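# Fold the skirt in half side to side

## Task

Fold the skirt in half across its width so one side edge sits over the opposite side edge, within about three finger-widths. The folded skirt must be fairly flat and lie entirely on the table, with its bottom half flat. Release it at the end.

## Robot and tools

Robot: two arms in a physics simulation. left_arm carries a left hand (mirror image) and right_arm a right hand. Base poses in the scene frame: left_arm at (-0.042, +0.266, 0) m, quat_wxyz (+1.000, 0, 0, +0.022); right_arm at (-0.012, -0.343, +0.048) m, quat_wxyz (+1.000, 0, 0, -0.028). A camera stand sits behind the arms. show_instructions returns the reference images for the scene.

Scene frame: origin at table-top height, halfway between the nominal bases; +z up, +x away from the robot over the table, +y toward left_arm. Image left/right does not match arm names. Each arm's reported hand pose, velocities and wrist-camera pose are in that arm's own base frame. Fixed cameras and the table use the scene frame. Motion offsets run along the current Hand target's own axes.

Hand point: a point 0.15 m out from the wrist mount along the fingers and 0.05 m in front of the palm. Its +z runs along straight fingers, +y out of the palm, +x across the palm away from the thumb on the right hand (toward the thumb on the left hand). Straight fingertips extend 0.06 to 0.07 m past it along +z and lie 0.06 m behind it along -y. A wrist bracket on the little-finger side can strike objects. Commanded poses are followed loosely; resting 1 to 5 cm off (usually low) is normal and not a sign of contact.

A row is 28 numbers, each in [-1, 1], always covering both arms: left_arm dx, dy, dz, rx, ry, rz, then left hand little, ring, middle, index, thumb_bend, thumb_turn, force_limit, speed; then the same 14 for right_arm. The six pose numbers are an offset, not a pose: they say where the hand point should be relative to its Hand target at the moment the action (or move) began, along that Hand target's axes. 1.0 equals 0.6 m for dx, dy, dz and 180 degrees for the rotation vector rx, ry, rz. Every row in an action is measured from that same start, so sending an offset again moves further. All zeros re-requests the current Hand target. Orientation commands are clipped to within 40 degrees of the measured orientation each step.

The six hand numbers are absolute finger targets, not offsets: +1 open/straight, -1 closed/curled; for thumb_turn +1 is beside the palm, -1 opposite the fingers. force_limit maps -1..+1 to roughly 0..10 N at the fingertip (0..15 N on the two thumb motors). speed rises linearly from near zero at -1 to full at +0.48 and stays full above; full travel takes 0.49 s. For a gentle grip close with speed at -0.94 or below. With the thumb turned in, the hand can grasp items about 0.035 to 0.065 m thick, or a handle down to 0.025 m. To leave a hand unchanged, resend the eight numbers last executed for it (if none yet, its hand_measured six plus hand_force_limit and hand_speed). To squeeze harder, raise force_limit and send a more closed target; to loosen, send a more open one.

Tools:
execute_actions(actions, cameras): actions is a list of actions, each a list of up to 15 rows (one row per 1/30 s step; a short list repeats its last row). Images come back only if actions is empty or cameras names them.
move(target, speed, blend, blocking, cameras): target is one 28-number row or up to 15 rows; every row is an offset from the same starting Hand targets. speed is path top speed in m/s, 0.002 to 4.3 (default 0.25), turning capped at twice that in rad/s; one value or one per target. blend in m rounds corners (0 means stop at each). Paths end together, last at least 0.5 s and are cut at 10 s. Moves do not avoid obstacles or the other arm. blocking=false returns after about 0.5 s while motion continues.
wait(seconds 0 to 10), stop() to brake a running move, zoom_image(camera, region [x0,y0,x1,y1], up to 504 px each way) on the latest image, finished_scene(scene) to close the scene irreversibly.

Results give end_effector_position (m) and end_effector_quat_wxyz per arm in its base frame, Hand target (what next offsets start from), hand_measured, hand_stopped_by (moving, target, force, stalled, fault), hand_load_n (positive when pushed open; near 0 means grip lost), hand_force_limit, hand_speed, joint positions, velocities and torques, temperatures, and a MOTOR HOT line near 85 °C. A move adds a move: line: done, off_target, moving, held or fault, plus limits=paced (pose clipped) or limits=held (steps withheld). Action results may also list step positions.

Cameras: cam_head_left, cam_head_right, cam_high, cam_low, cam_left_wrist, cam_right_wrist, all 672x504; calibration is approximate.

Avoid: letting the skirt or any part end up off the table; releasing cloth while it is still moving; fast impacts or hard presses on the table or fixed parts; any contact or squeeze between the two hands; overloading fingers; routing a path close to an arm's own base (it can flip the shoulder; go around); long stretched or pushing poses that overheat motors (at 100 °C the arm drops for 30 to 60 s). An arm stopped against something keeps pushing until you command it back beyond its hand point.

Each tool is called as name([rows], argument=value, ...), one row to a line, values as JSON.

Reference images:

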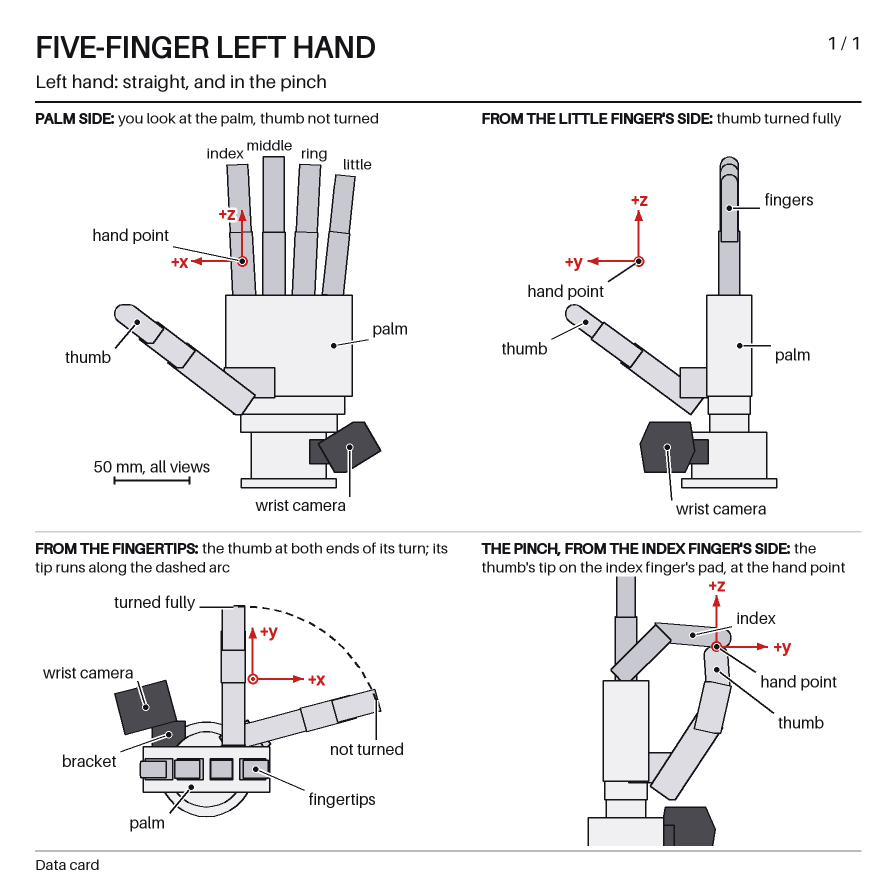

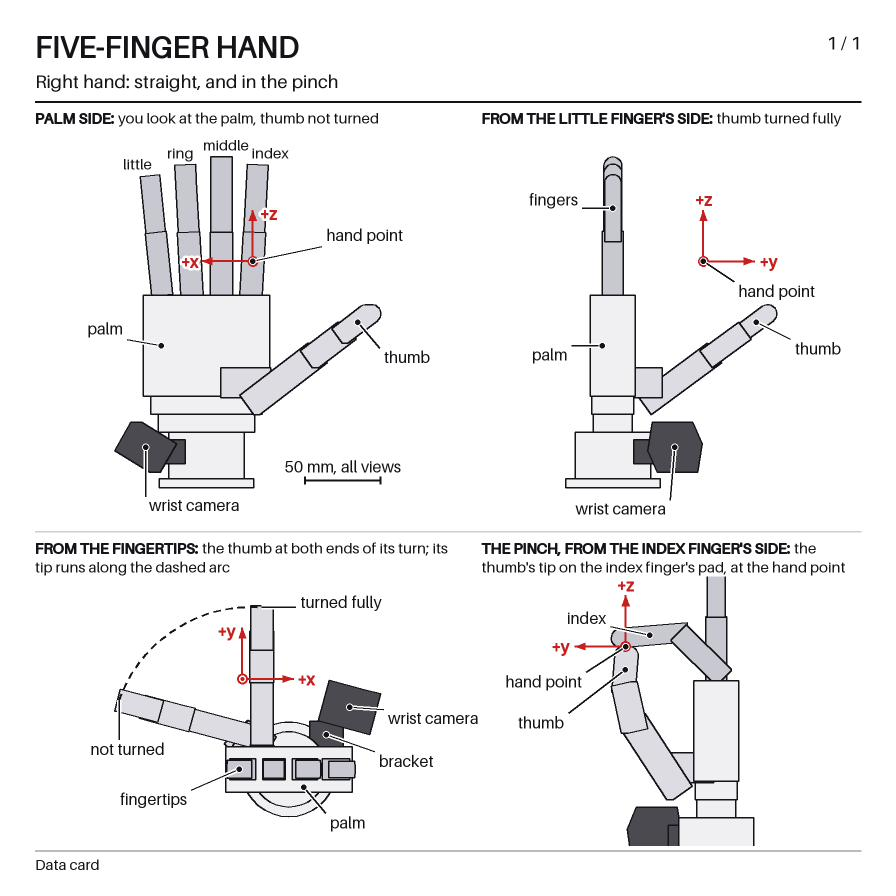

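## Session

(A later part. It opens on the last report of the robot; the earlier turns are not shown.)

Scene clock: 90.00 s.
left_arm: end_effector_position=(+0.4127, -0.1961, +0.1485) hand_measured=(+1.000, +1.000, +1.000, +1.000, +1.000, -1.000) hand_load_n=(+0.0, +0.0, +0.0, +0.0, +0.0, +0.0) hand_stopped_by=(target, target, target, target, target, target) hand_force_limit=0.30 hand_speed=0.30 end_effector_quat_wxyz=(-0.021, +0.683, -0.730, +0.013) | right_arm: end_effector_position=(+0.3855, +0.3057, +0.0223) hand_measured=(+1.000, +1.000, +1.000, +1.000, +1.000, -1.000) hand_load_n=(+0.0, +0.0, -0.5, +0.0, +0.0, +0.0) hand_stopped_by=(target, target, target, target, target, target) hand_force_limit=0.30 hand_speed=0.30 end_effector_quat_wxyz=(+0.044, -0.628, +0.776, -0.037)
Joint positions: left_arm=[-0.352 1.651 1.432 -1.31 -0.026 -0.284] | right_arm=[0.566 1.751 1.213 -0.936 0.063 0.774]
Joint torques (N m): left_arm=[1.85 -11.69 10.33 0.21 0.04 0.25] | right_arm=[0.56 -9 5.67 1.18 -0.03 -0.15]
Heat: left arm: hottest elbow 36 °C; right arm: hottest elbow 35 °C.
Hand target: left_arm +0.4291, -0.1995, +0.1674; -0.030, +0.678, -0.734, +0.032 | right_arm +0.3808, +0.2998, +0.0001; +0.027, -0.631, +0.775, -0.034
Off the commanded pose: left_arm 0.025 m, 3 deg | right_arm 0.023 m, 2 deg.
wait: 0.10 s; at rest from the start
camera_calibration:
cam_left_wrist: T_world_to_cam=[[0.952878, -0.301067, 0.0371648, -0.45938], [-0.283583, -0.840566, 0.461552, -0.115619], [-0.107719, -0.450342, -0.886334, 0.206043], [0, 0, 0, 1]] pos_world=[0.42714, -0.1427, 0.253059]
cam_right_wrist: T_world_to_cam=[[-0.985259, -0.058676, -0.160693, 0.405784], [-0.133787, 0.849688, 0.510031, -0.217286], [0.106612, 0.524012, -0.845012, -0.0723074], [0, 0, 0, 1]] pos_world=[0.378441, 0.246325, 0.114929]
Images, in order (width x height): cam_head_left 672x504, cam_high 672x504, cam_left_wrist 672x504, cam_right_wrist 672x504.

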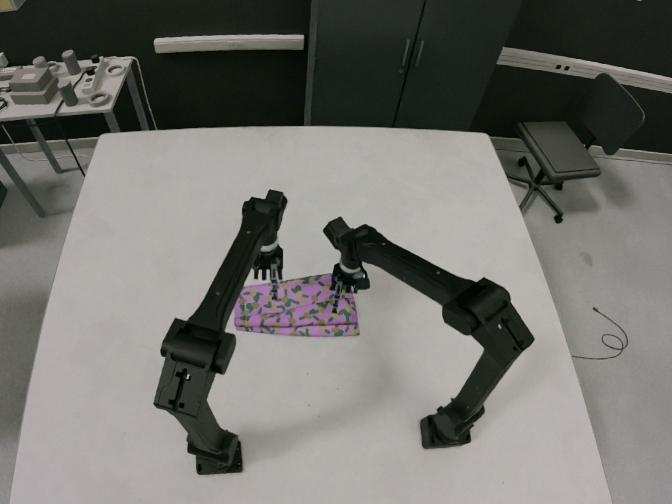

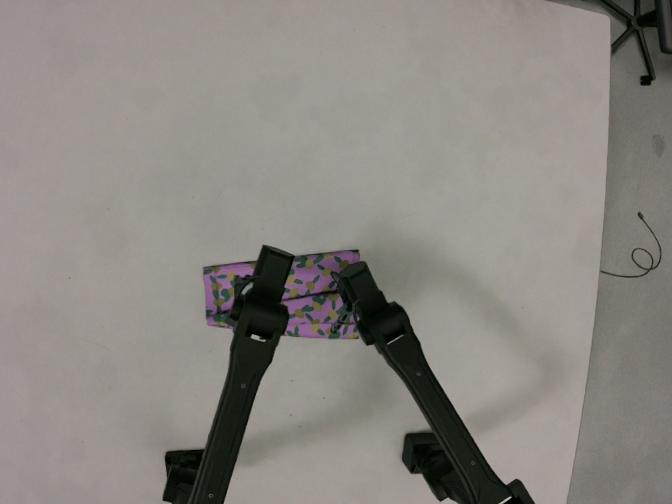

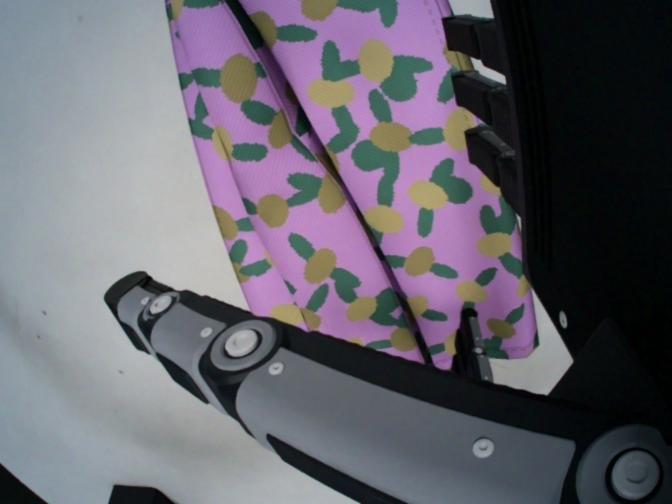

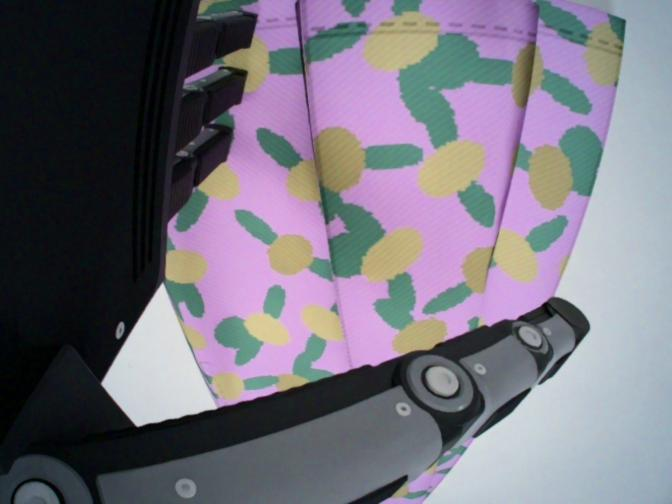

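move([
  [0.0192,0.0945,0.0458,0,-0.0048,-0.0553,1,1,1,1,1,-1,0.3,0.3,0,0,0,0,0,0,1,1,1,1,1,-1,0.3,0.3],
  [0.0192,0.102,0.1322,0,-0.0048,-0.0553,1,1,1,1,1,-1,0.3,0.3,0,0,0,0,0,0,1,1,1,1,1,-1,0.3,0.3],
], speed=0.2, cameras=["cam_left_wrist","cam_right_wrist","cam_low"])

Scene clock: 93.10 s.
left_arm: end_effector_position=(+0.3748, -0.2027, +0.0885) hand_measured=(+1.000, +1.000, +1.000, +1.000, +1.000, -1.000) hand_load_n=(+0.0, +0.0, +0.0, +0.0, +0.0, +0.0) hand_stopped_by=(target, target, target, target, target, target) hand_force_limit=0.30 hand_speed=0.30 end_effector_quat_wxyz=(-0.032, +0.737, -0.675, +0.030) | right_arm: end_effector_position=(+0.3855, +0.3057, +0.0223) hand_measured=(+1.000, +1.000, +1.000, +1.000, +1.000, -1.000) hand_load_n=(+0.0, +0.0, -0.5, +0.0, +0.0, +0.0) hand_stopped_by=(target, target, target, target, target, target) hand_force_limit=0.30 hand_speed=0.30 end_effector_quat_wxyz=(+0.044, -0.628, +0.776, -0.037)
Joint positions: left_arm=[-0.384 1.571 1.173 -1.094 -0.039 -0.47] | right_arm=[0.566 1.751 1.213 -0.936 0.063 0.774]
Joint torques (N m): left_arm=[0.73 -9.76 5.48 1.24 -0.11 -0.07] | right_arm=[0.5 -8.94 5.68 1.2 -0.03 -0.14]
Heat: left arm: hottest elbow 35 °C; right arm: hottest elbow 35 °C.
Hand target: left_arm +0.3745, -0.2068, +0.0830; -0.033, +0.739, -0.672, +0.030 | right_arm +0.3808, +0.2998, +0.0001; +0.027, -0.631, +0.775, -0.034
Off the commanded pose: left_arm 0.007 m, 0 deg | right_arm 0.023 m, 2 deg.
move: off_target (right_arm)
camera_calibration:
cam_left_wrist: T_world_to_cam=[[0.985421, -0.151044, 0.0783084, -0.408459], [-0.170125, -0.86955, 0.463616, -0.152716], [-0.00193321, -0.470179, -0.882569, 0.101813], [0, 0, 0, 1]] pos_world=[0.376719, -0.146619, 0.192644]
cam_right_wrist: T_world_to_cam=[[-0.985259, -0.058676, -0.160693, 0.405784], [-0.133787, 0.849688, 0.510031, -0.217286], [0.106612, 0.524012, -0.845012, -0.0723074], [0, 0, 0, 1]] pos_world=[0.378441, 0.246325, 0.114929]
Images, in order (width x height): cam_low 672x504, cam_left_wrist 672x504, cam_right_wrist 672x504.

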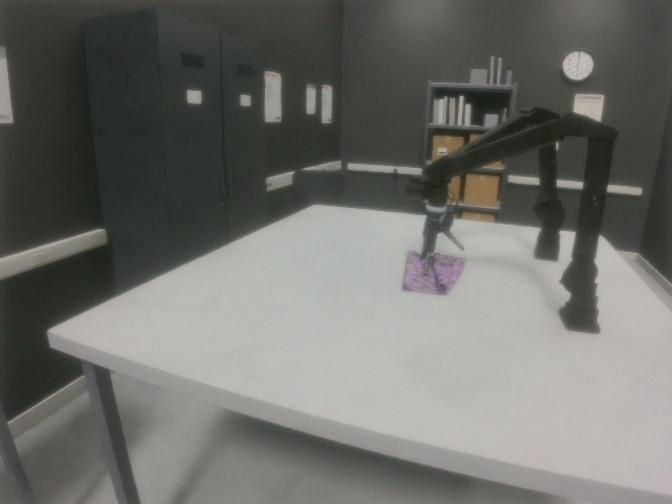

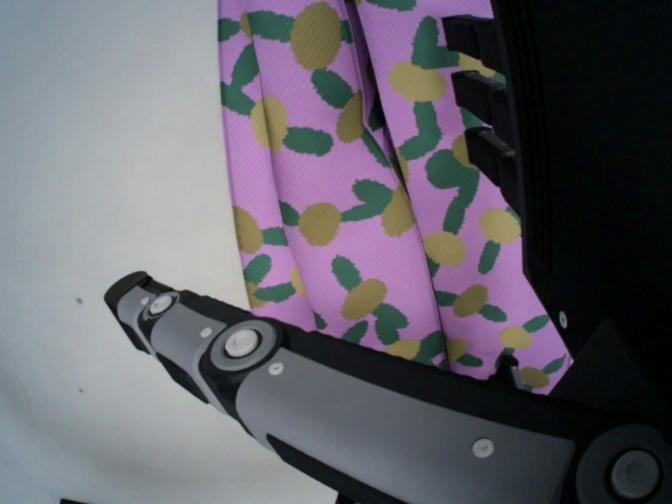

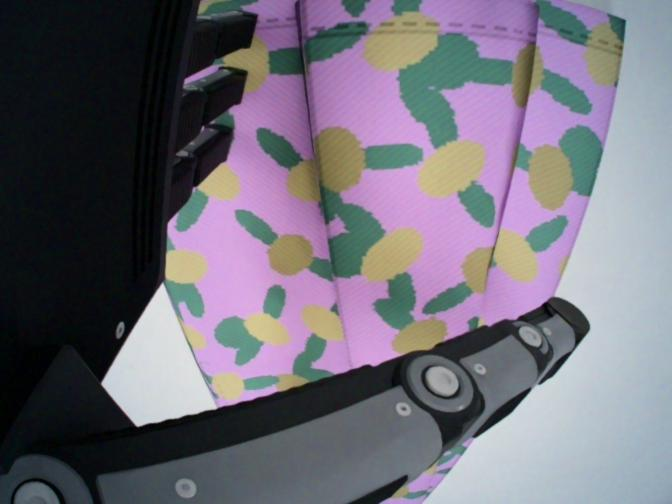

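move([
  [0,0.0338,0.0037,0,0,0,1,1,1,1,1,-1,0.3,0.3,0,0,0,0,0,0,1,1,1,1,1,-1,0.3,0.3],
  [0,0.1167,-0.0035,0,0,0,1,1,1,1,1,-1,0.3,0.3,0,0,0,0,0,0,1,1,1,1,1,-1,0.3,0.3],
], speed=0.15, blend=0.01, cameras=["cam_left_wrist","cam_right_wrist"])

Scene clock: 94.63 s.
left_arm: end_effector_position=(+0.3054, -0.2100, +0.0755) hand_measured=(+1.000, +1.000, +1.000, +1.000, +1.000, -1.000) hand_load_n=(+0.0, +0.0, +0.0, +0.0, +0.0, +0.0) hand_stopped_by=(target, target, target, target, target, target) hand_force_limit=0.30 hand_speed=0.30 end_effector_quat_wxyz=(-0.029, +0.736, -0.676, +0.019) | right_arm: end_effector_position=(+0.3855, +0.3057, +0.0223) hand_measured=(+1.000, +1.000, +1.000, +1.000, +1.000, -1.000) hand_load_n=(+0.0, +0.0, -0.5, +0.0, +0.0, +0.0) hand_stopped_by=(target, target, target, target, target, target) hand_force_limit=0.30 hand_speed=0.30 end_effector_quat_wxyz=(+0.044, -0.628, +0.776, -0.037)
Joint positions: left_arm=[-0.468 1.452 1 -1.065 -0.045 -0.553] | right_arm=[0.566 1.751 1.213 -0.936 0.063 0.774]
Joint torques (N m): left_arm=[0.79 -9.64 5.2 1.09 -0.11 -0.09] | right_arm=[0.56 -9.11 5.67 1.2 -0.02 -0.14]
Heat: left arm: hottest elbow 35 °C; right arm: hottest elbow 35 °C.
Hand target: left_arm +0.3048, -0.2135, +0.0790; -0.033, +0.739, -0.672, +0.030 | right_arm +0.3809, +0.2998, +0.0001; +0.027, -0.631, +0.775, -0.034
Off the commanded pose: left_arm 0.005 m, 1 deg | right_arm 0.023 m, 2 deg.
move: off_target (right_arm)
camera_calibration:
cam_left_wrist: T_world_to_cam=[[0.986592, -0.15266, 0.05772, -0.339254], [-0.16203, -0.873767, 0.45856, -0.167903], [-0.0195701, -0.461764, -0.886787, 0.0941364], [0, 0, 0, 1]] pos_world=[0.309342, -0.15503, 0.180054]
cam_right_wrist: T_world_to_cam=[[-0.985259, -0.058676, -0.160693, 0.405784], [-0.133787, 0.849688, 0.510031, -0.217286], [0.106612, 0.524012, -0.845012, -0.0723074], [0, 0, 0, 1]] pos_world=[0.378441, 0.246325, 0.114929]
Images, in order (width x height): cam_left_wrist 672x504, cam_right_wrist 672x504.

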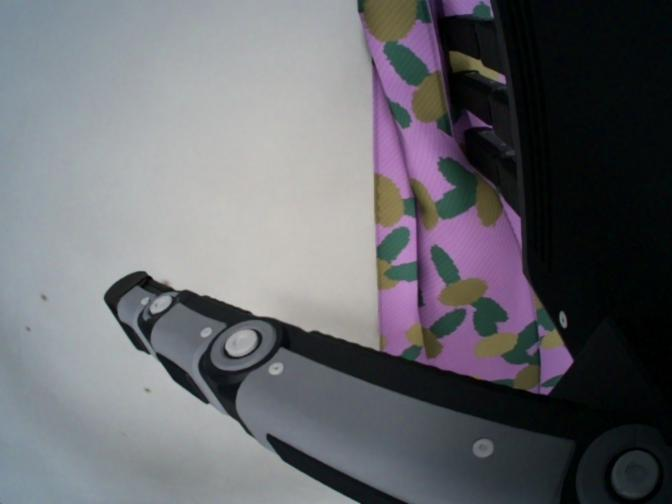

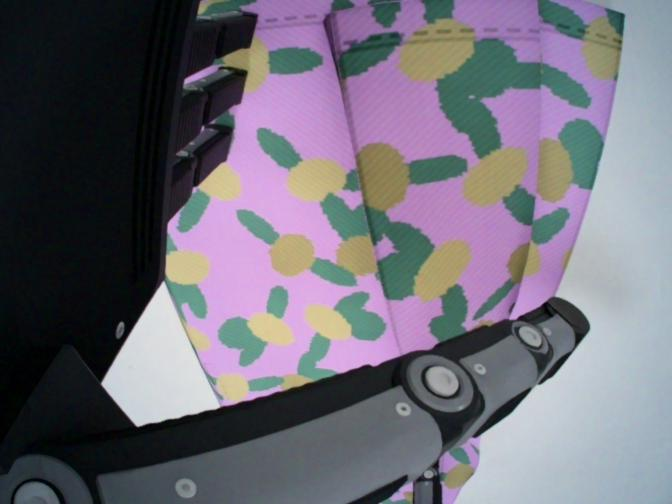

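move(target=[0,0.0991,-0.0153,0,0,0,1,1,1,1,1,-1,0.3,0.3,0,0,0,0,0,0,1,1,1,1,1,-1,0.3,0.3], speed=0.15, cameras=["cam_left_wrist","cam_right_wrist","cam_high","cam_head_left"])

Scene clock: 96.03 s.
left_arm: end_effector_position=(+0.2507, -0.2190, +0.0814) hand_measured=(+1.000, +1.000, +1.000, +1.000, +1.000, -1.000) hand_load_n=(+0.0, +0.0, +0.0, +0.0, +0.0, +0.0) hand_stopped_by=(target, target, target, target, target, target) hand_force_limit=0.30 hand_speed=0.30 end_effector_quat_wxyz=(-0.032, +0.737, -0.675, +0.031) | right_arm: end_effector_position=(+0.3857, +0.3058, +0.0223) hand_measured=(+1.000, +1.000, +1.000, +1.000, +1.000, -1.000) hand_load_n=(+0.0, +0.0, -1.0, +0.0, -0.5, +0.0) hand_stopped_by=(target, target, target, target, target, target) hand_force_limit=0.30 hand_speed=0.30 end_effector_quat_wxyz=(+0.045, -0.628, +0.776, -0.037)
Joint positions: left_arm=[-0.564 1.315 0.882 -1.065 -0.052 -0.65] | right_arm=[0.566 1.751 1.213 -0.935 0.063 0.774]
Joint torques (N m): left_arm=[0.67 -7.59 5.29 0.38 -0.11 -0.07] | right_arm=[0.62 -8.94 5.7 1.16 -0.02 -0.14]
Heat: left arm: hottest elbow 35 °C; right arm: hottest elbow 35 °C.
Hand target: left_arm +0.2451, -0.2192, +0.0829; -0.033, +0.739, -0.672, +0.030 | right_arm +0.3808, +0.2998, +0.0001; +0.027, -0.631, +0.775, -0.034
Off the commanded pose: left_arm 0.006 m, 0 deg | right_arm 0.023 m, 2 deg.
move: off_target (right_arm)
camera_calibration:
cam_left_wrist: T_world_to_cam=[[0.985206, -0.151035, 0.0809796, -0.288192], [-0.171374, -0.868834, 0.464498, -0.184359], [0.000202523, -0.471504, -0.881864, 0.0867154], [0, 0, 0, 1]] pos_world=[0.252317, -0.162817, 0.185443]
cam_right_wrist: T_world_to_cam=[[-0.98512, -0.0590015, -0.161424, 0.406096], [-0.134482, 0.849468, 0.510215, -0.216965], [0.107021, 0.524331, -0.844762, -0.0725911], [0, 0, 0, 1]] pos_world=[0.378644, 0.246327, 0.11493]
Images, in order (width x height): cam_head_left 672x504, cam_high 672x504, cam_left_wrist 672x504, cam_right_wrist 672x504.

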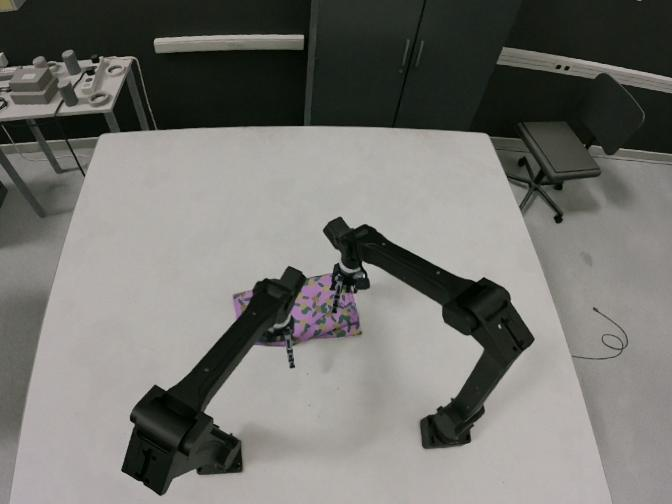

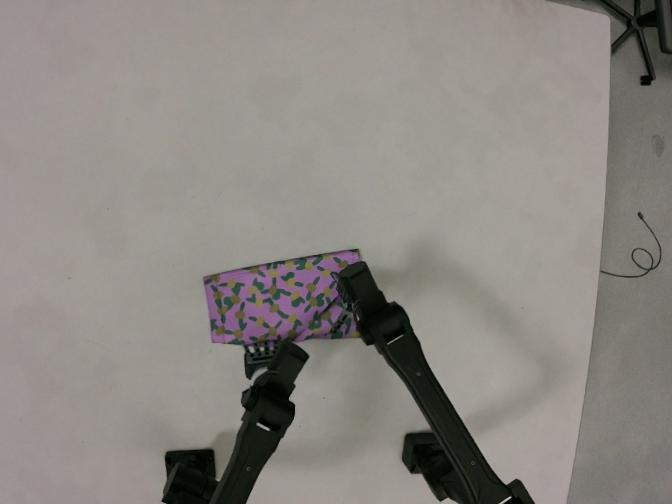

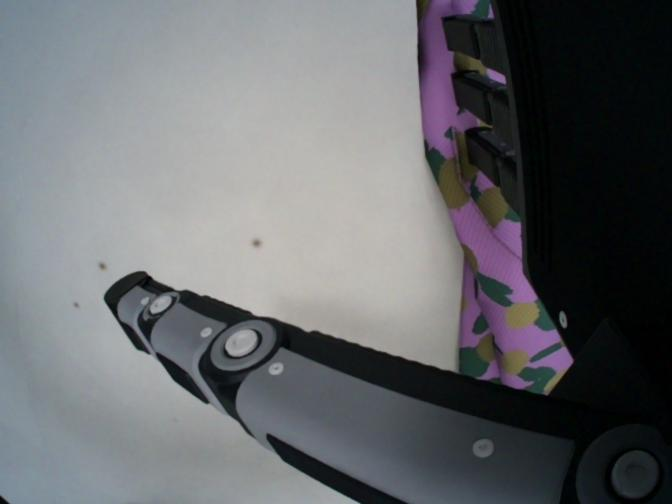

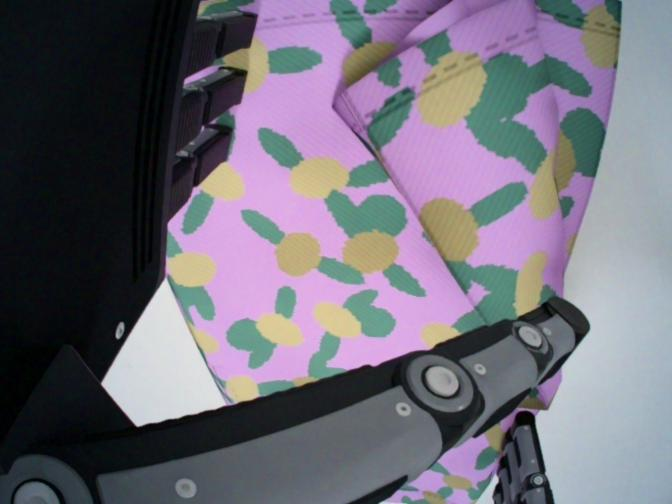

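zoom_image(camera="cam_high", region=[180, 220, 400, 380])

Scaled by 2.291.

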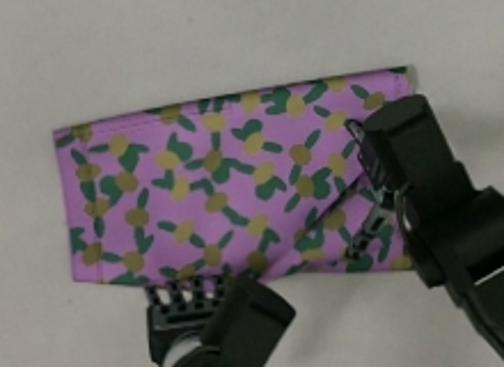

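move(target=[0,-0.0116,-0.1328,0,0,0,1,1,1,1,1,-1,0.3,0.3,0,0,0,0,0,0,1,1,1,1,1,-1,0.3,0.3], speed=0.2, cameras=["cam_left_wrist","cam_right_wrist","cam_high"])

Scene clock: 97.77 s.
left_arm: end_effector_position=(+0.2320, -0.2074, +0.1428) hand_measured=(+1.000, +1.000, +1.000, +1.000, +1.000, -1.000) hand_load_n=(+0.0, +0.0, +0.0, +0.0, +0.0, +0.5) hand_stopped_by=(target, target, target, target, target, target) hand_force_limit=0.30 hand_speed=0.30 end_effector_quat_wxyz=(-0.028, +0.737, -0.676, +0.008) | right_arm: end_effector_position=(+0.3857, +0.3058, +0.0223) hand_measured=(+1.000, +1.000, +1.000, +1.000, +1.000, -1.000) hand_load_n=(+0.0, +0.0, -1.0, +0.0, +0.0, +0.0) hand_stopped_by=(target, target, target, target, target, target) hand_force_limit=0.30 hand_speed=0.30 end_effector_quat_wxyz=(+0.045, -0.628, +0.776, -0.037)
Joint positions: left_arm=[-0.564 1.231 0.978 -1.293 -0.052 -0.65] | right_arm=[0.566 1.751 1.213 -0.935 0.063 0.774]
Joint torques (N m): left_arm=[0.73 -6.18 10.06 0.14 -0.08 -0.07] | right_arm=[0.62 -9 5.7 1.14 -0.02 -0.14]
Heat: left arm: hottest elbow 35 °C; right arm: hottest elbow 35 °C.
Hand target: left_arm +0.2449, -0.2192, +0.1628; -0.032, +0.739, -0.672, +0.030 | right_arm +0.3808, +0.2998, +0.0001; +0.027, -0.631, +0.775, -0.034
Off the commanded pose: left_arm 0.027 m, 3 deg | right_arm 0.023 m, 2 deg.
move: off_target (left_arm, right_arm)
camera_calibration:
cam_left_wrist: T_world_to_cam=[[0.987605, -0.152454, 0.0373463, -0.267634], [-0.152885, -0.880459, 0.448797, -0.210421], [-0.0355389, -0.448944, -0.892853, 0.160871], [0, 0, 0, 1]] pos_world=[0.237863, -0.153847, 0.248065]
cam_right_wrist: T_world_to_cam=[[-0.98512, -0.0590015, -0.161424, 0.406096], [-0.134482, 0.849468, 0.510215, -0.216965], [0.107021, 0.524331, -0.844762, -0.0725911], [0, 0, 0, 1]] pos_world=[0.378644, 0.246327, 0.11493]
Images, in order (width x height): cam_high 672x504, cam_left_wrist 672x504, cam_right_wrist 672x504.

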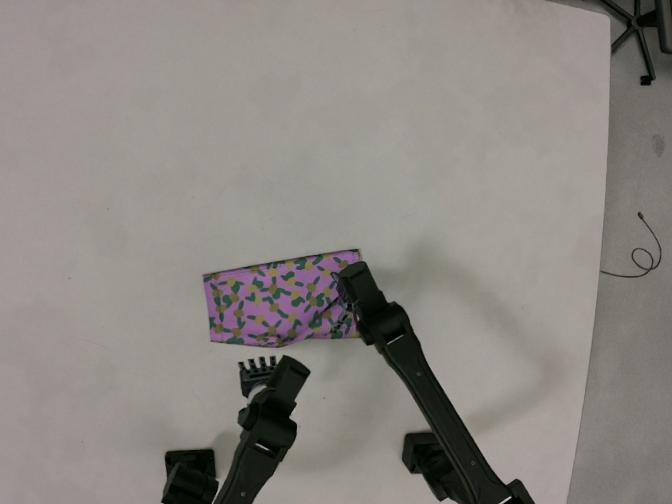

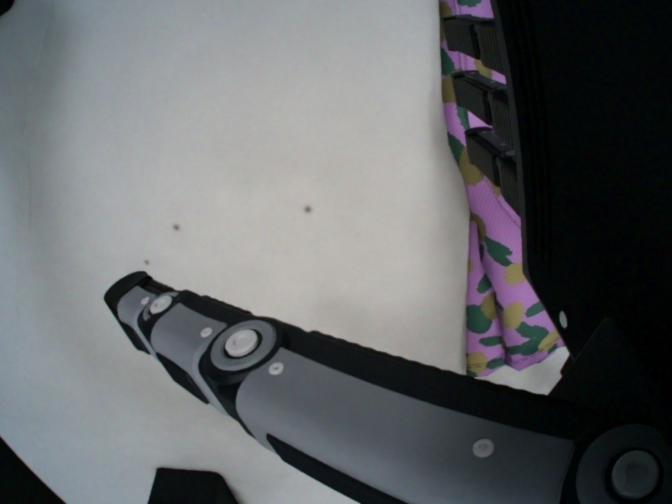

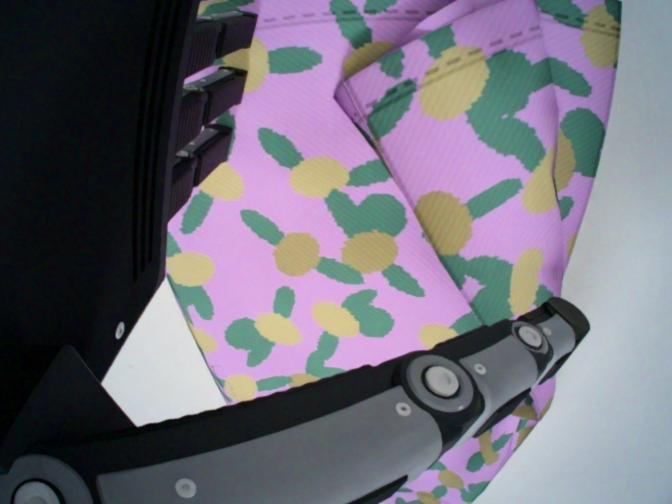

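move([
  [-0.0035,-0.2382,0.0375,0,0,0,1,1,1,1,1,-1,0.3,0.3,0,0,0,0,0,0,1,1,1,1,1,-1,0.3,0.3],
  [-0.0035,-0.2252,0.187,0,0,0,1,1,1,1,1,-1,0.3,0.3,0,0,0,0,0,0,1,1,1,1,1,-1,0.3,0.3],
], speed=[0.3,0.15], cameras=["cam_left_wrist","cam_right_wrist"])

Scene clock: 100.80 s.
left_arm: end_effector_position=(+0.3885, -0.2055, +0.0730) hand_measured=(+1.000, +1.000, +1.000, +1.000, +1.000, -1.000) hand_load_n=(+0.0, +0.0, -0.5, +0.0, -0.5, +0.0) hand_stopped_by=(target, target, target, target, target, target) hand_force_limit=0.30 hand_speed=0.30 end_effector_quat_wxyz=(-0.034, +0.743, -0.667, +0.033) | right_arm: end_effector_position=(+0.3857, +0.3058, +0.0223) hand_measured=(+1.000, +1.000, +1.000, +1.000, +1.000, -1.000) hand_load_n=(+0.0, +0.0, -0.5, +0.0, +0.0, +0.0) hand_stopped_by=(target, target, target, target, target, target) hand_force_limit=0.30 hand_speed=0.30 end_effector_quat_wxyz=(+0.045, -0.628, +0.776, -0.037)
Joint positions: left_arm=[-0.378 1.613 1.18 -1.052 -0.042 -0.484] | right_arm=[0.566 1.751 1.213 -0.935 0.063 0.774]
Joint torques (N m): left_arm=[1.79 -9.64 5.23 1.36 0.03 0.25] | right_arm=[0.62 -8.94 5.68 1.14 -0.02 -0.13]
Heat: left arm: hottest elbow 36 °C; right arm: hottest elbow 35 °C.
Hand target: left_arm +0.3885, -0.2033, +0.0629; -0.032, +0.739, -0.672, +0.030 | right_arm +0.3808, +0.2998, +0.0001; +0.027, -0.631, +0.775, -0.034
Off the commanded pose: left_arm 0.010 m, 1 deg | right_arm 0.023 m, 2 deg.
move: off_target (right_arm)
camera_calibration:
cam_left_wrist: T_world_to_cam=[[0.987538, -0.131168, 0.0869699, -0.41853], [-0.156665, -0.871979, 0.463797, -0.151382], [0.0150005, -0.471643, -0.881662, 0.0798845], [0, 0, 0, 1]] pos_world=[0.3884, -0.149223, 0.177041]
cam_right_wrist: T_world_to_cam=[[-0.98512, -0.0590015, -0.161424, 0.406096], [-0.134482, 0.849468, 0.510215, -0.216965], [0.107021, 0.524331, -0.844762, -0.0725911], [0, 0, 0, 1]] pos_world=[0.378644, 0.246327, 0.11493]
Images, in order (width x height): cam_left_wrist 672x504, cam_right_wrist 672x504.

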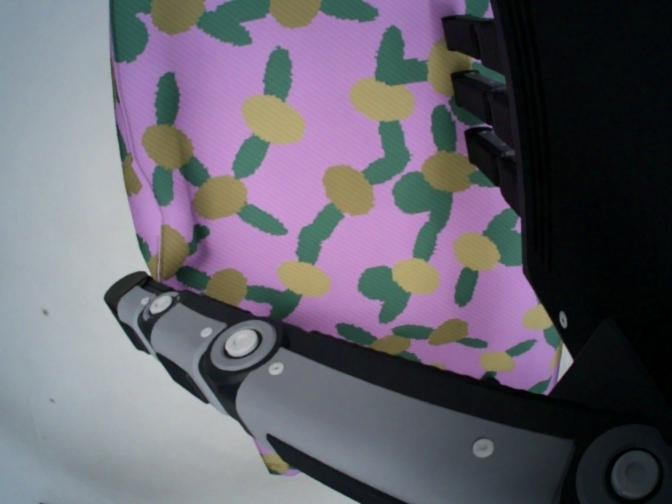

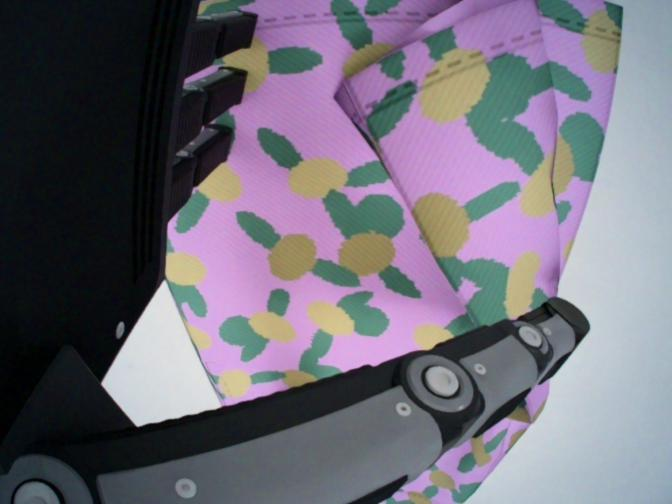

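move([
  [0,0.0022,0.0249,0,0,0,1,1,1,1,1,-1,0.3,0.3,-0.0236,0.0063,-0.1008,0,-0.0048,-0.0553,1,1,1,1,1,-1,0.3,0.3],
  [0,0.0022,0.0249,0,0,0,1,1,1,1,1,-1,0.3,0.3,-0.0236,0.0107,-0.0510,0,-0.0048,-0.0553,1,1,1,1,1,-1,0.3,0.3],
], speed=0.2, cameras=["cam_left_wrist","cam_right_wrist"])

Scene clock: 102.97 s.
left_arm: end_effector_position=(+0.3934, -0.2074, +0.0704) hand_measured=(+1.000, +1.000, +1.000, +1.000, +1.000, -1.000) hand_load_n=(+0.0, -0.5, -1.5, +0.0, +0.0, +0.0) hand_stopped_by=(target, target, target, target, target, target) hand_force_limit=0.30 hand_speed=0.30 end_effector_quat_wxyz=(-0.038, +0.743, -0.667, +0.044) | right_arm: end_effector_position=(+0.3727, +0.3113, +0.0334) hand_measured=(+1.000, +1.000, +1.000, +1.000, +1.000, -1.000) hand_load_n=(+0.0, +0.0, +0.0, +0.0, +0.0, +0.0) hand_stopped_by=(target, target, target, target, target, target) hand_force_limit=0.30 hand_speed=0.30 end_effector_quat_wxyz=(-0.028, +0.690, -0.723, +0.032)
Joint positions: left_arm=[-0.378 1.613 1.174 -1.022 -0.042 -0.483] | right_arm=[0.594 1.761 1.26 -1.004 0.054 0.639]
Joint torques (N m): left_arm=[1.79 -8.53 4.15 1.78 0.03 0.23] | right_arm=[1.26 -10.99 7.94 0.94 -0.02 -0.15]
Heat: left arm: hottest elbow 35 °C; right arm: hottest elbow 35 °C.
Hand target: left_arm +0.3886, -0.2033, +0.0479; -0.033, +0.739, -0.672, +0.030 | right_arm +0.3748, +0.3155, +0.0300; -0.030, +0.696, -0.717, +0.031
Off the commanded pose: left_arm 0.023 m, 2 deg | right_arm 0.006 m, 1 deg.
move: off_target (left_arm)
camera_calibration:
cam_left_wrist: T_world_to_cam=[[0.985259, -0.131473, 0.109449, -0.42411], [-0.167753, -0.867882, 0.46759, -0.146178], [0.0335129, -0.479058, -0.877143, 0.0674472], [0, 0, 0, 1]] pos_world=[0.391076, -0.150313, 0.17393]
cam_right_wrist: T_world_to_cam=[[-0.966826, -0.221762, -0.126766, 0.438045], [-0.255386, 0.829381, 0.496896, -0.177301], [-0.00505529, 0.512786, -0.858502, -0.018832], [0, 0, 0, 1]] pos_world=[0.378138, 0.253849, 0.127462]
Images, in order (width x height): cam_left_wrist 672x504, cam_right_wrist 672x504.

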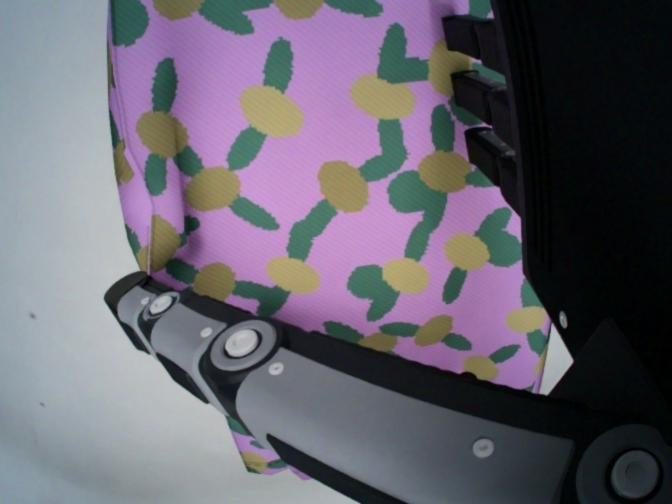

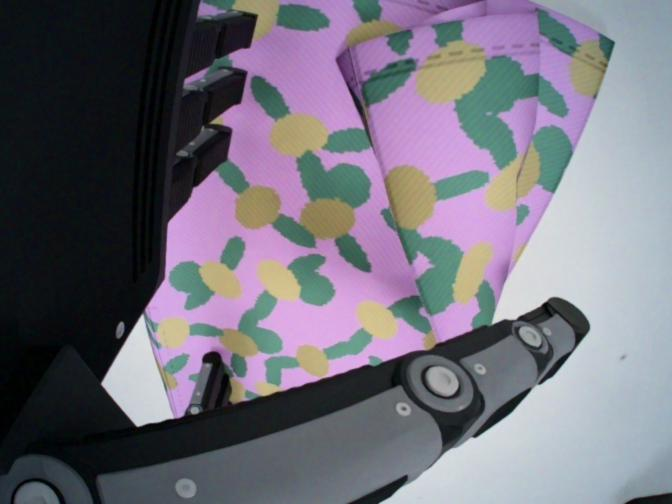

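move(target=[0,0,0,0,0,0,1,1,1,1,1,-1,0.3,0.3,0.0117,0.1323,-0.0116,0,0,0,1,1,1,1,1,-1,0.3,0.3], speed=0.15, cameras=["cam_left_wrist","cam_right_wrist"])

Scene clock: 104.37 s.
left_arm: end_effector_position=(+0.3934, -0.2074, +0.0704) hand_measured=(+1.000, +1.000, +1.000, +1.000, +1.000, -1.000) hand_load_n=(+0.0, +0.0, -1.5, +0.0, +0.0, +0.0) hand_stopped_by=(target, target, target, target, target, target) hand_force_limit=0.30 hand_speed=0.30 end_effector_quat_wxyz=(-0.038, +0.743, -0.667, +0.044) | right_arm: end_effector_position=(+0.2952, +0.3081, +0.0265) hand_measured=(+1.000, +1.000, +1.000, +1.000, +1.000, -1.000) hand_load_n=(-0.5, +0.0, +0.0, +0.0, +0.0, +0.0) hand_stopped_by=(target, target, target, target, target, target) hand_force_limit=0.30 hand_speed=0.30 end_effector_quat_wxyz=(-0.021, +0.699, -0.715, +0.030)
Joint positions: left_arm=[-0.378 1.613 1.174 -1.022 -0.042 -0.482] | right_arm=[0.687 1.636 1.069 -0.956 0.056 0.708]
Joint torques (N m): left_arm=[1.79 -8.53 4.15 1.77 0.03 0.23] | right_arm=[1.38 -10.99 6.45 0.76 0.16 0.06]
Heat: left arm: hottest elbow 35 °C; right arm: hottest elbow 35 °C.
Hand target: left_arm +0.3886, -0.2033, +0.0479; -0.033, +0.739, -0.672, +0.030 | right_arm +0.2949, +0.3108, +0.0301; -0.030, +0.696, -0.717, +0.032
Off the commanded pose: left_arm 0.023 m, 2 deg | right_arm 0.005 m, 1 deg.
move: off_target (left_arm)
camera_calibration:
cam_left_wrist: T_world_to_cam=[[0.985213, -0.131837, 0.109432, -0.424144], [-0.168065, -0.867822, 0.467589, -0.146046], [0.0333216, -0.479066, -0.877146, 0.0675213], [0, 0, 0, 1]] pos_world=[0.391076, -0.150313, 0.17393]
cam_right_wrist: T_world_to_cam=[[-0.962752, -0.245541, -0.113217, 0.367382], [-0.268955, 0.826644, 0.49429, -0.186023], [-0.0277782, 0.506329, -0.861893, -0.0147389], [0, 0, 0, 1]] pos_world=[0.303257, 0.251445, 0.12084]
Images, in order (width x height): cam_left_wrist 672x504, cam_right_wrist 672x504.

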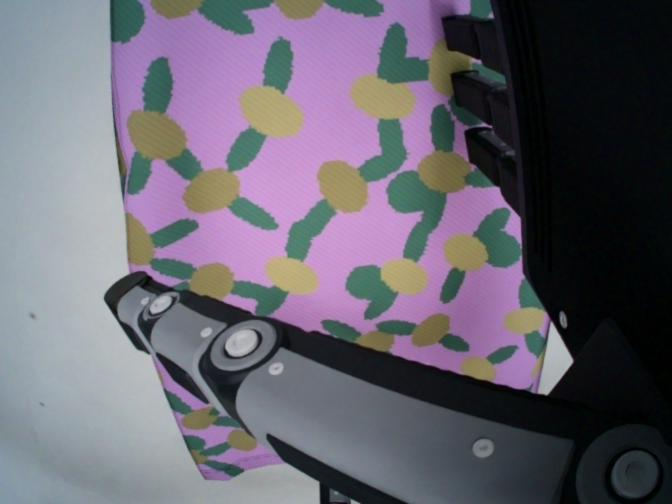

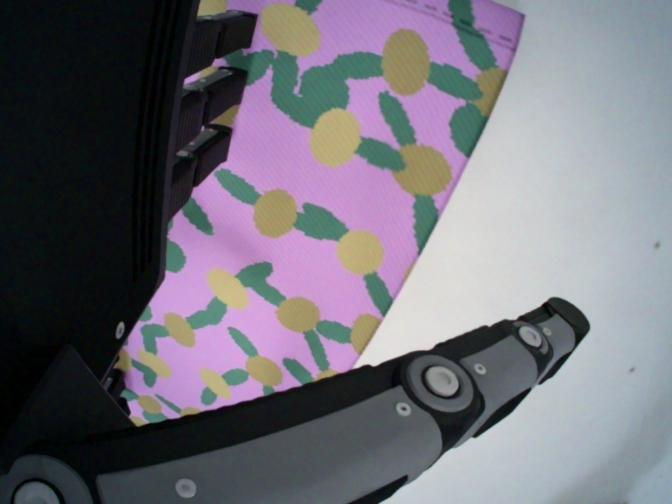

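move(target=[0,-0.0203,-0.2324,0,0,0,1,1,1,1,1,-1,0.3,0.3,0,-0.0174,-0.1992,0,0,0,1,1,1,1,1,-1,0.3,0.3], speed=0.2, cameras=["all"])

zoom_image(camera="cam_high", region=[180, 220, 400, 380])

zoom_image(camera="cam_head_left", region=[200, 240, 400, 380])

Scene clock: 106.00 s.
left_arm: end_effector_position=(+0.3734, -0.1995, +0.1692) hand_measured=(+1.000, +1.000, +1.000, +1.000, +1.000, -1.000) hand_load_n=(+0.0, +0.0, +0.0, +0.0, +0.0, +0.0) hand_stopped_by=(target, target, target, target, target, target) hand_force_limit=0.30 hand_speed=0.30 end_effector_quat_wxyz=(-0.026, +0.743, -0.669, +0.011) | right_arm: end_effector_position=(+0.2836, +0.2985, +0.1323) hand_measured=(+1.000, +1.000, +1.000, +1.000, +1.000, -1.000) hand_load_n=(+0.0, +0.0, +0.0, +0.0, +0.0, +0.0) hand_stopped_by=(target, target, target, target, target, target) hand_force_limit=0.30 hand_speed=0.30 end_effector_quat_wxyz=(-0.009, +0.699, -0.715, +0.029)
Joint positions: left_arm=[-0.378 1.529 1.342 -1.345 -0.041 -0.482] | right_arm=[0.687 1.498 1.208 -1.259 0.056 0.709]
Joint torques (N m): left_arm=[1.85 -10.05 10.28 0.18 0.01 0.23] | right_arm=[1.44 -9.29 11.95 -0.06 0.15 0.07]
Heat: left arm: hottest elbow 35 °C; right arm: hottest elbow 35 °C.
Hand target: left_arm +0.3884, -0.2032, +0.1880; -0.033, +0.739, -0.672, +0.030 | right_arm +0.2949, +0.3109, +0.1500; -0.030, +0.696, -0.717, +0.032
Off the commanded pose: left_arm 0.024 m, 2 deg | right_arm 0.024 m, 2 deg.
move: off_target (left_arm, right_arm)
camera_calibration:
cam_left_wrist: T_world_to_cam=[[0.990152, -0.133824, 0.0411034, -0.404918], [-0.137788, -0.879677, 0.455173, -0.200347], [-0.0247553, -0.456354, -0.889454, 0.186885], [0, 0, 0, 1]] pos_world=[0.377952, -0.145142, 0.274061]
cam_right_wrist: T_world_to_cam=[[-0.964892, -0.246395, -0.0909504, 0.363613], [-0.258946, 0.83453, 0.486319, -0.237702], [-0.0439258, 0.492797, -0.869035, 0.0904831], [0, 0, 0, 1]] pos_world=[0.29327, 0.243373, 0.227303]

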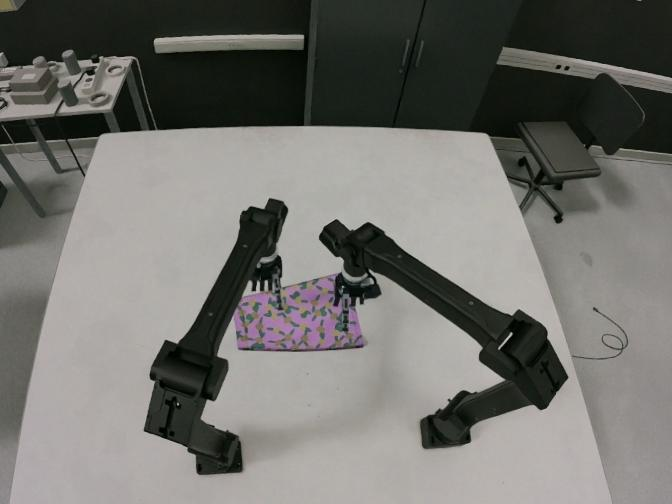

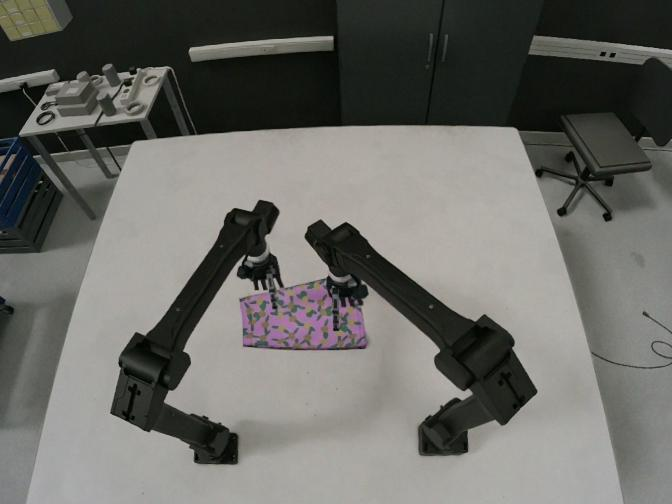

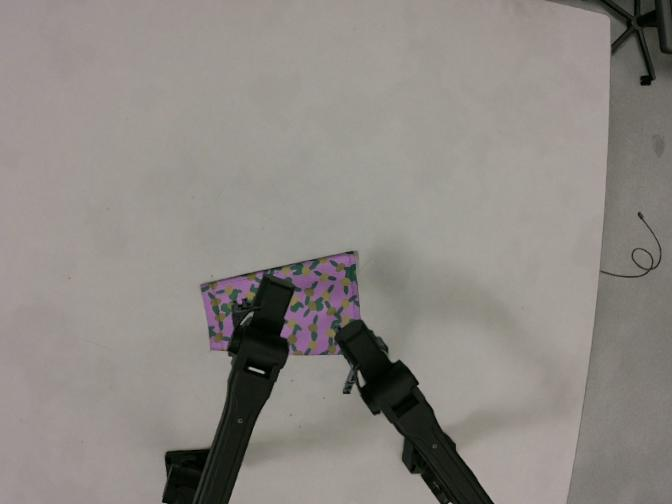

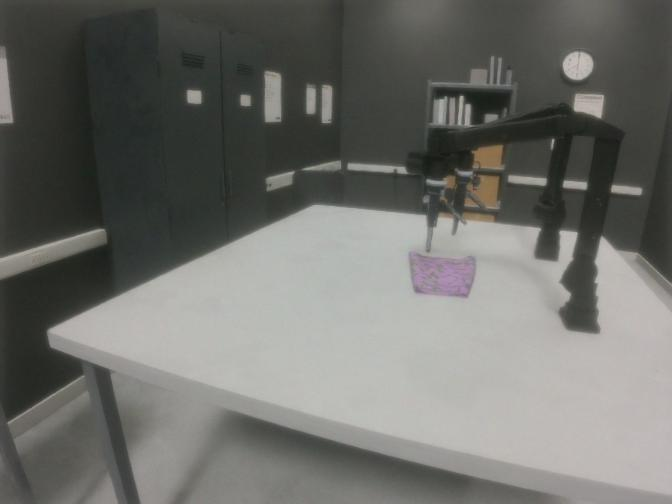

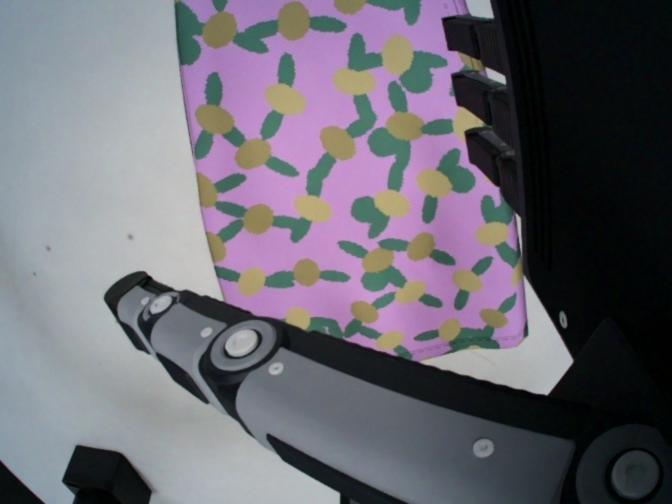

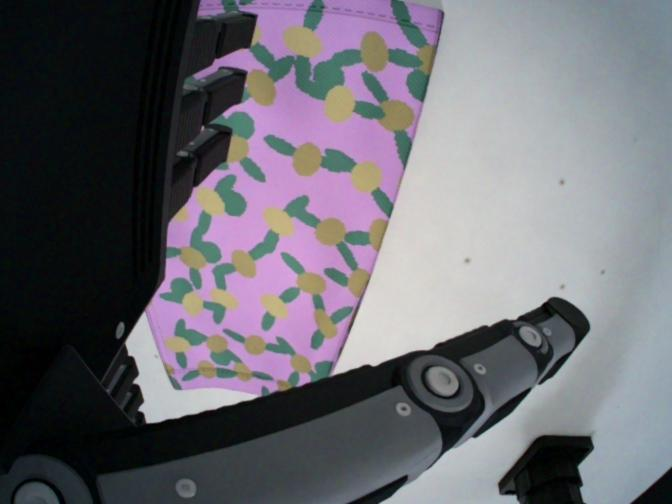

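Scaled by 2.291.

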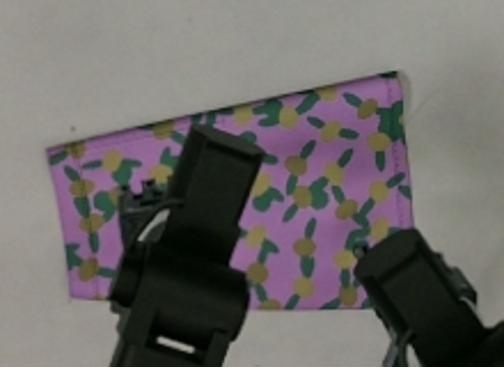

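Scaled by 2.520.

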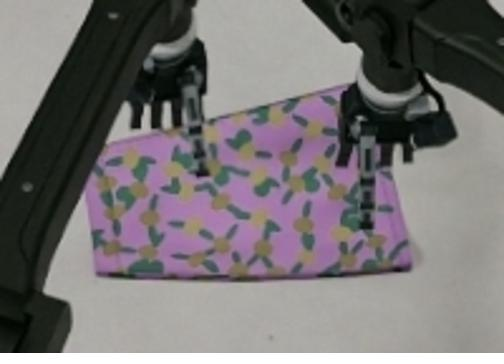

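zoom_image(camera="cam_head_right", region=[220, 260, 400, 370])

zoom_image(camera="cam_right_wrist", region=[130, 0, 470, 400])

zoom_image(camera="cam_low", region=[390, 230, 500, 310])

Scaled by 2.800.

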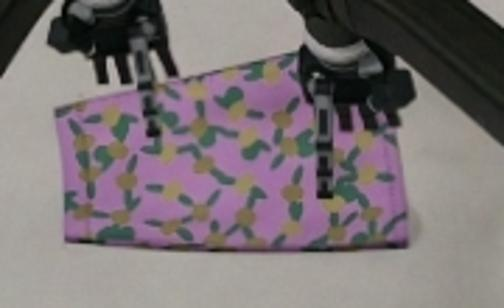

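Scaled by 1.260 from the camera's 672x504 image, which has a finer 960x720 frame.

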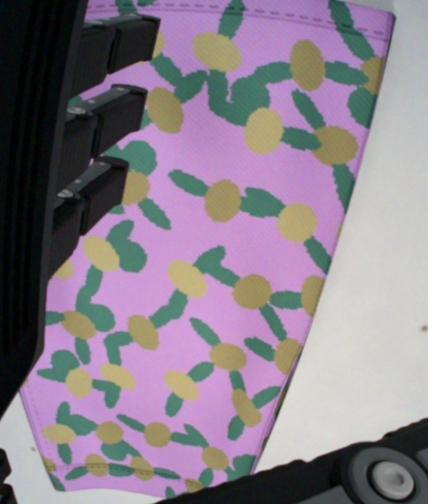

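Scaled by 4.582.

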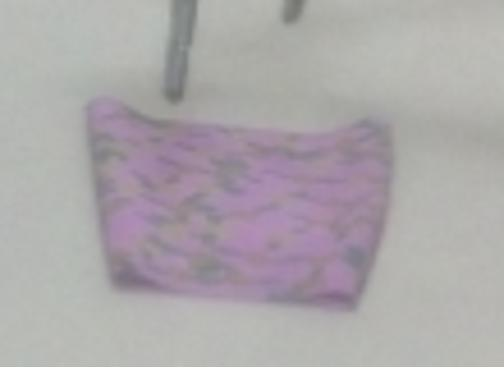

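finished_scene(scene=2)

The scene is finished: the task was done.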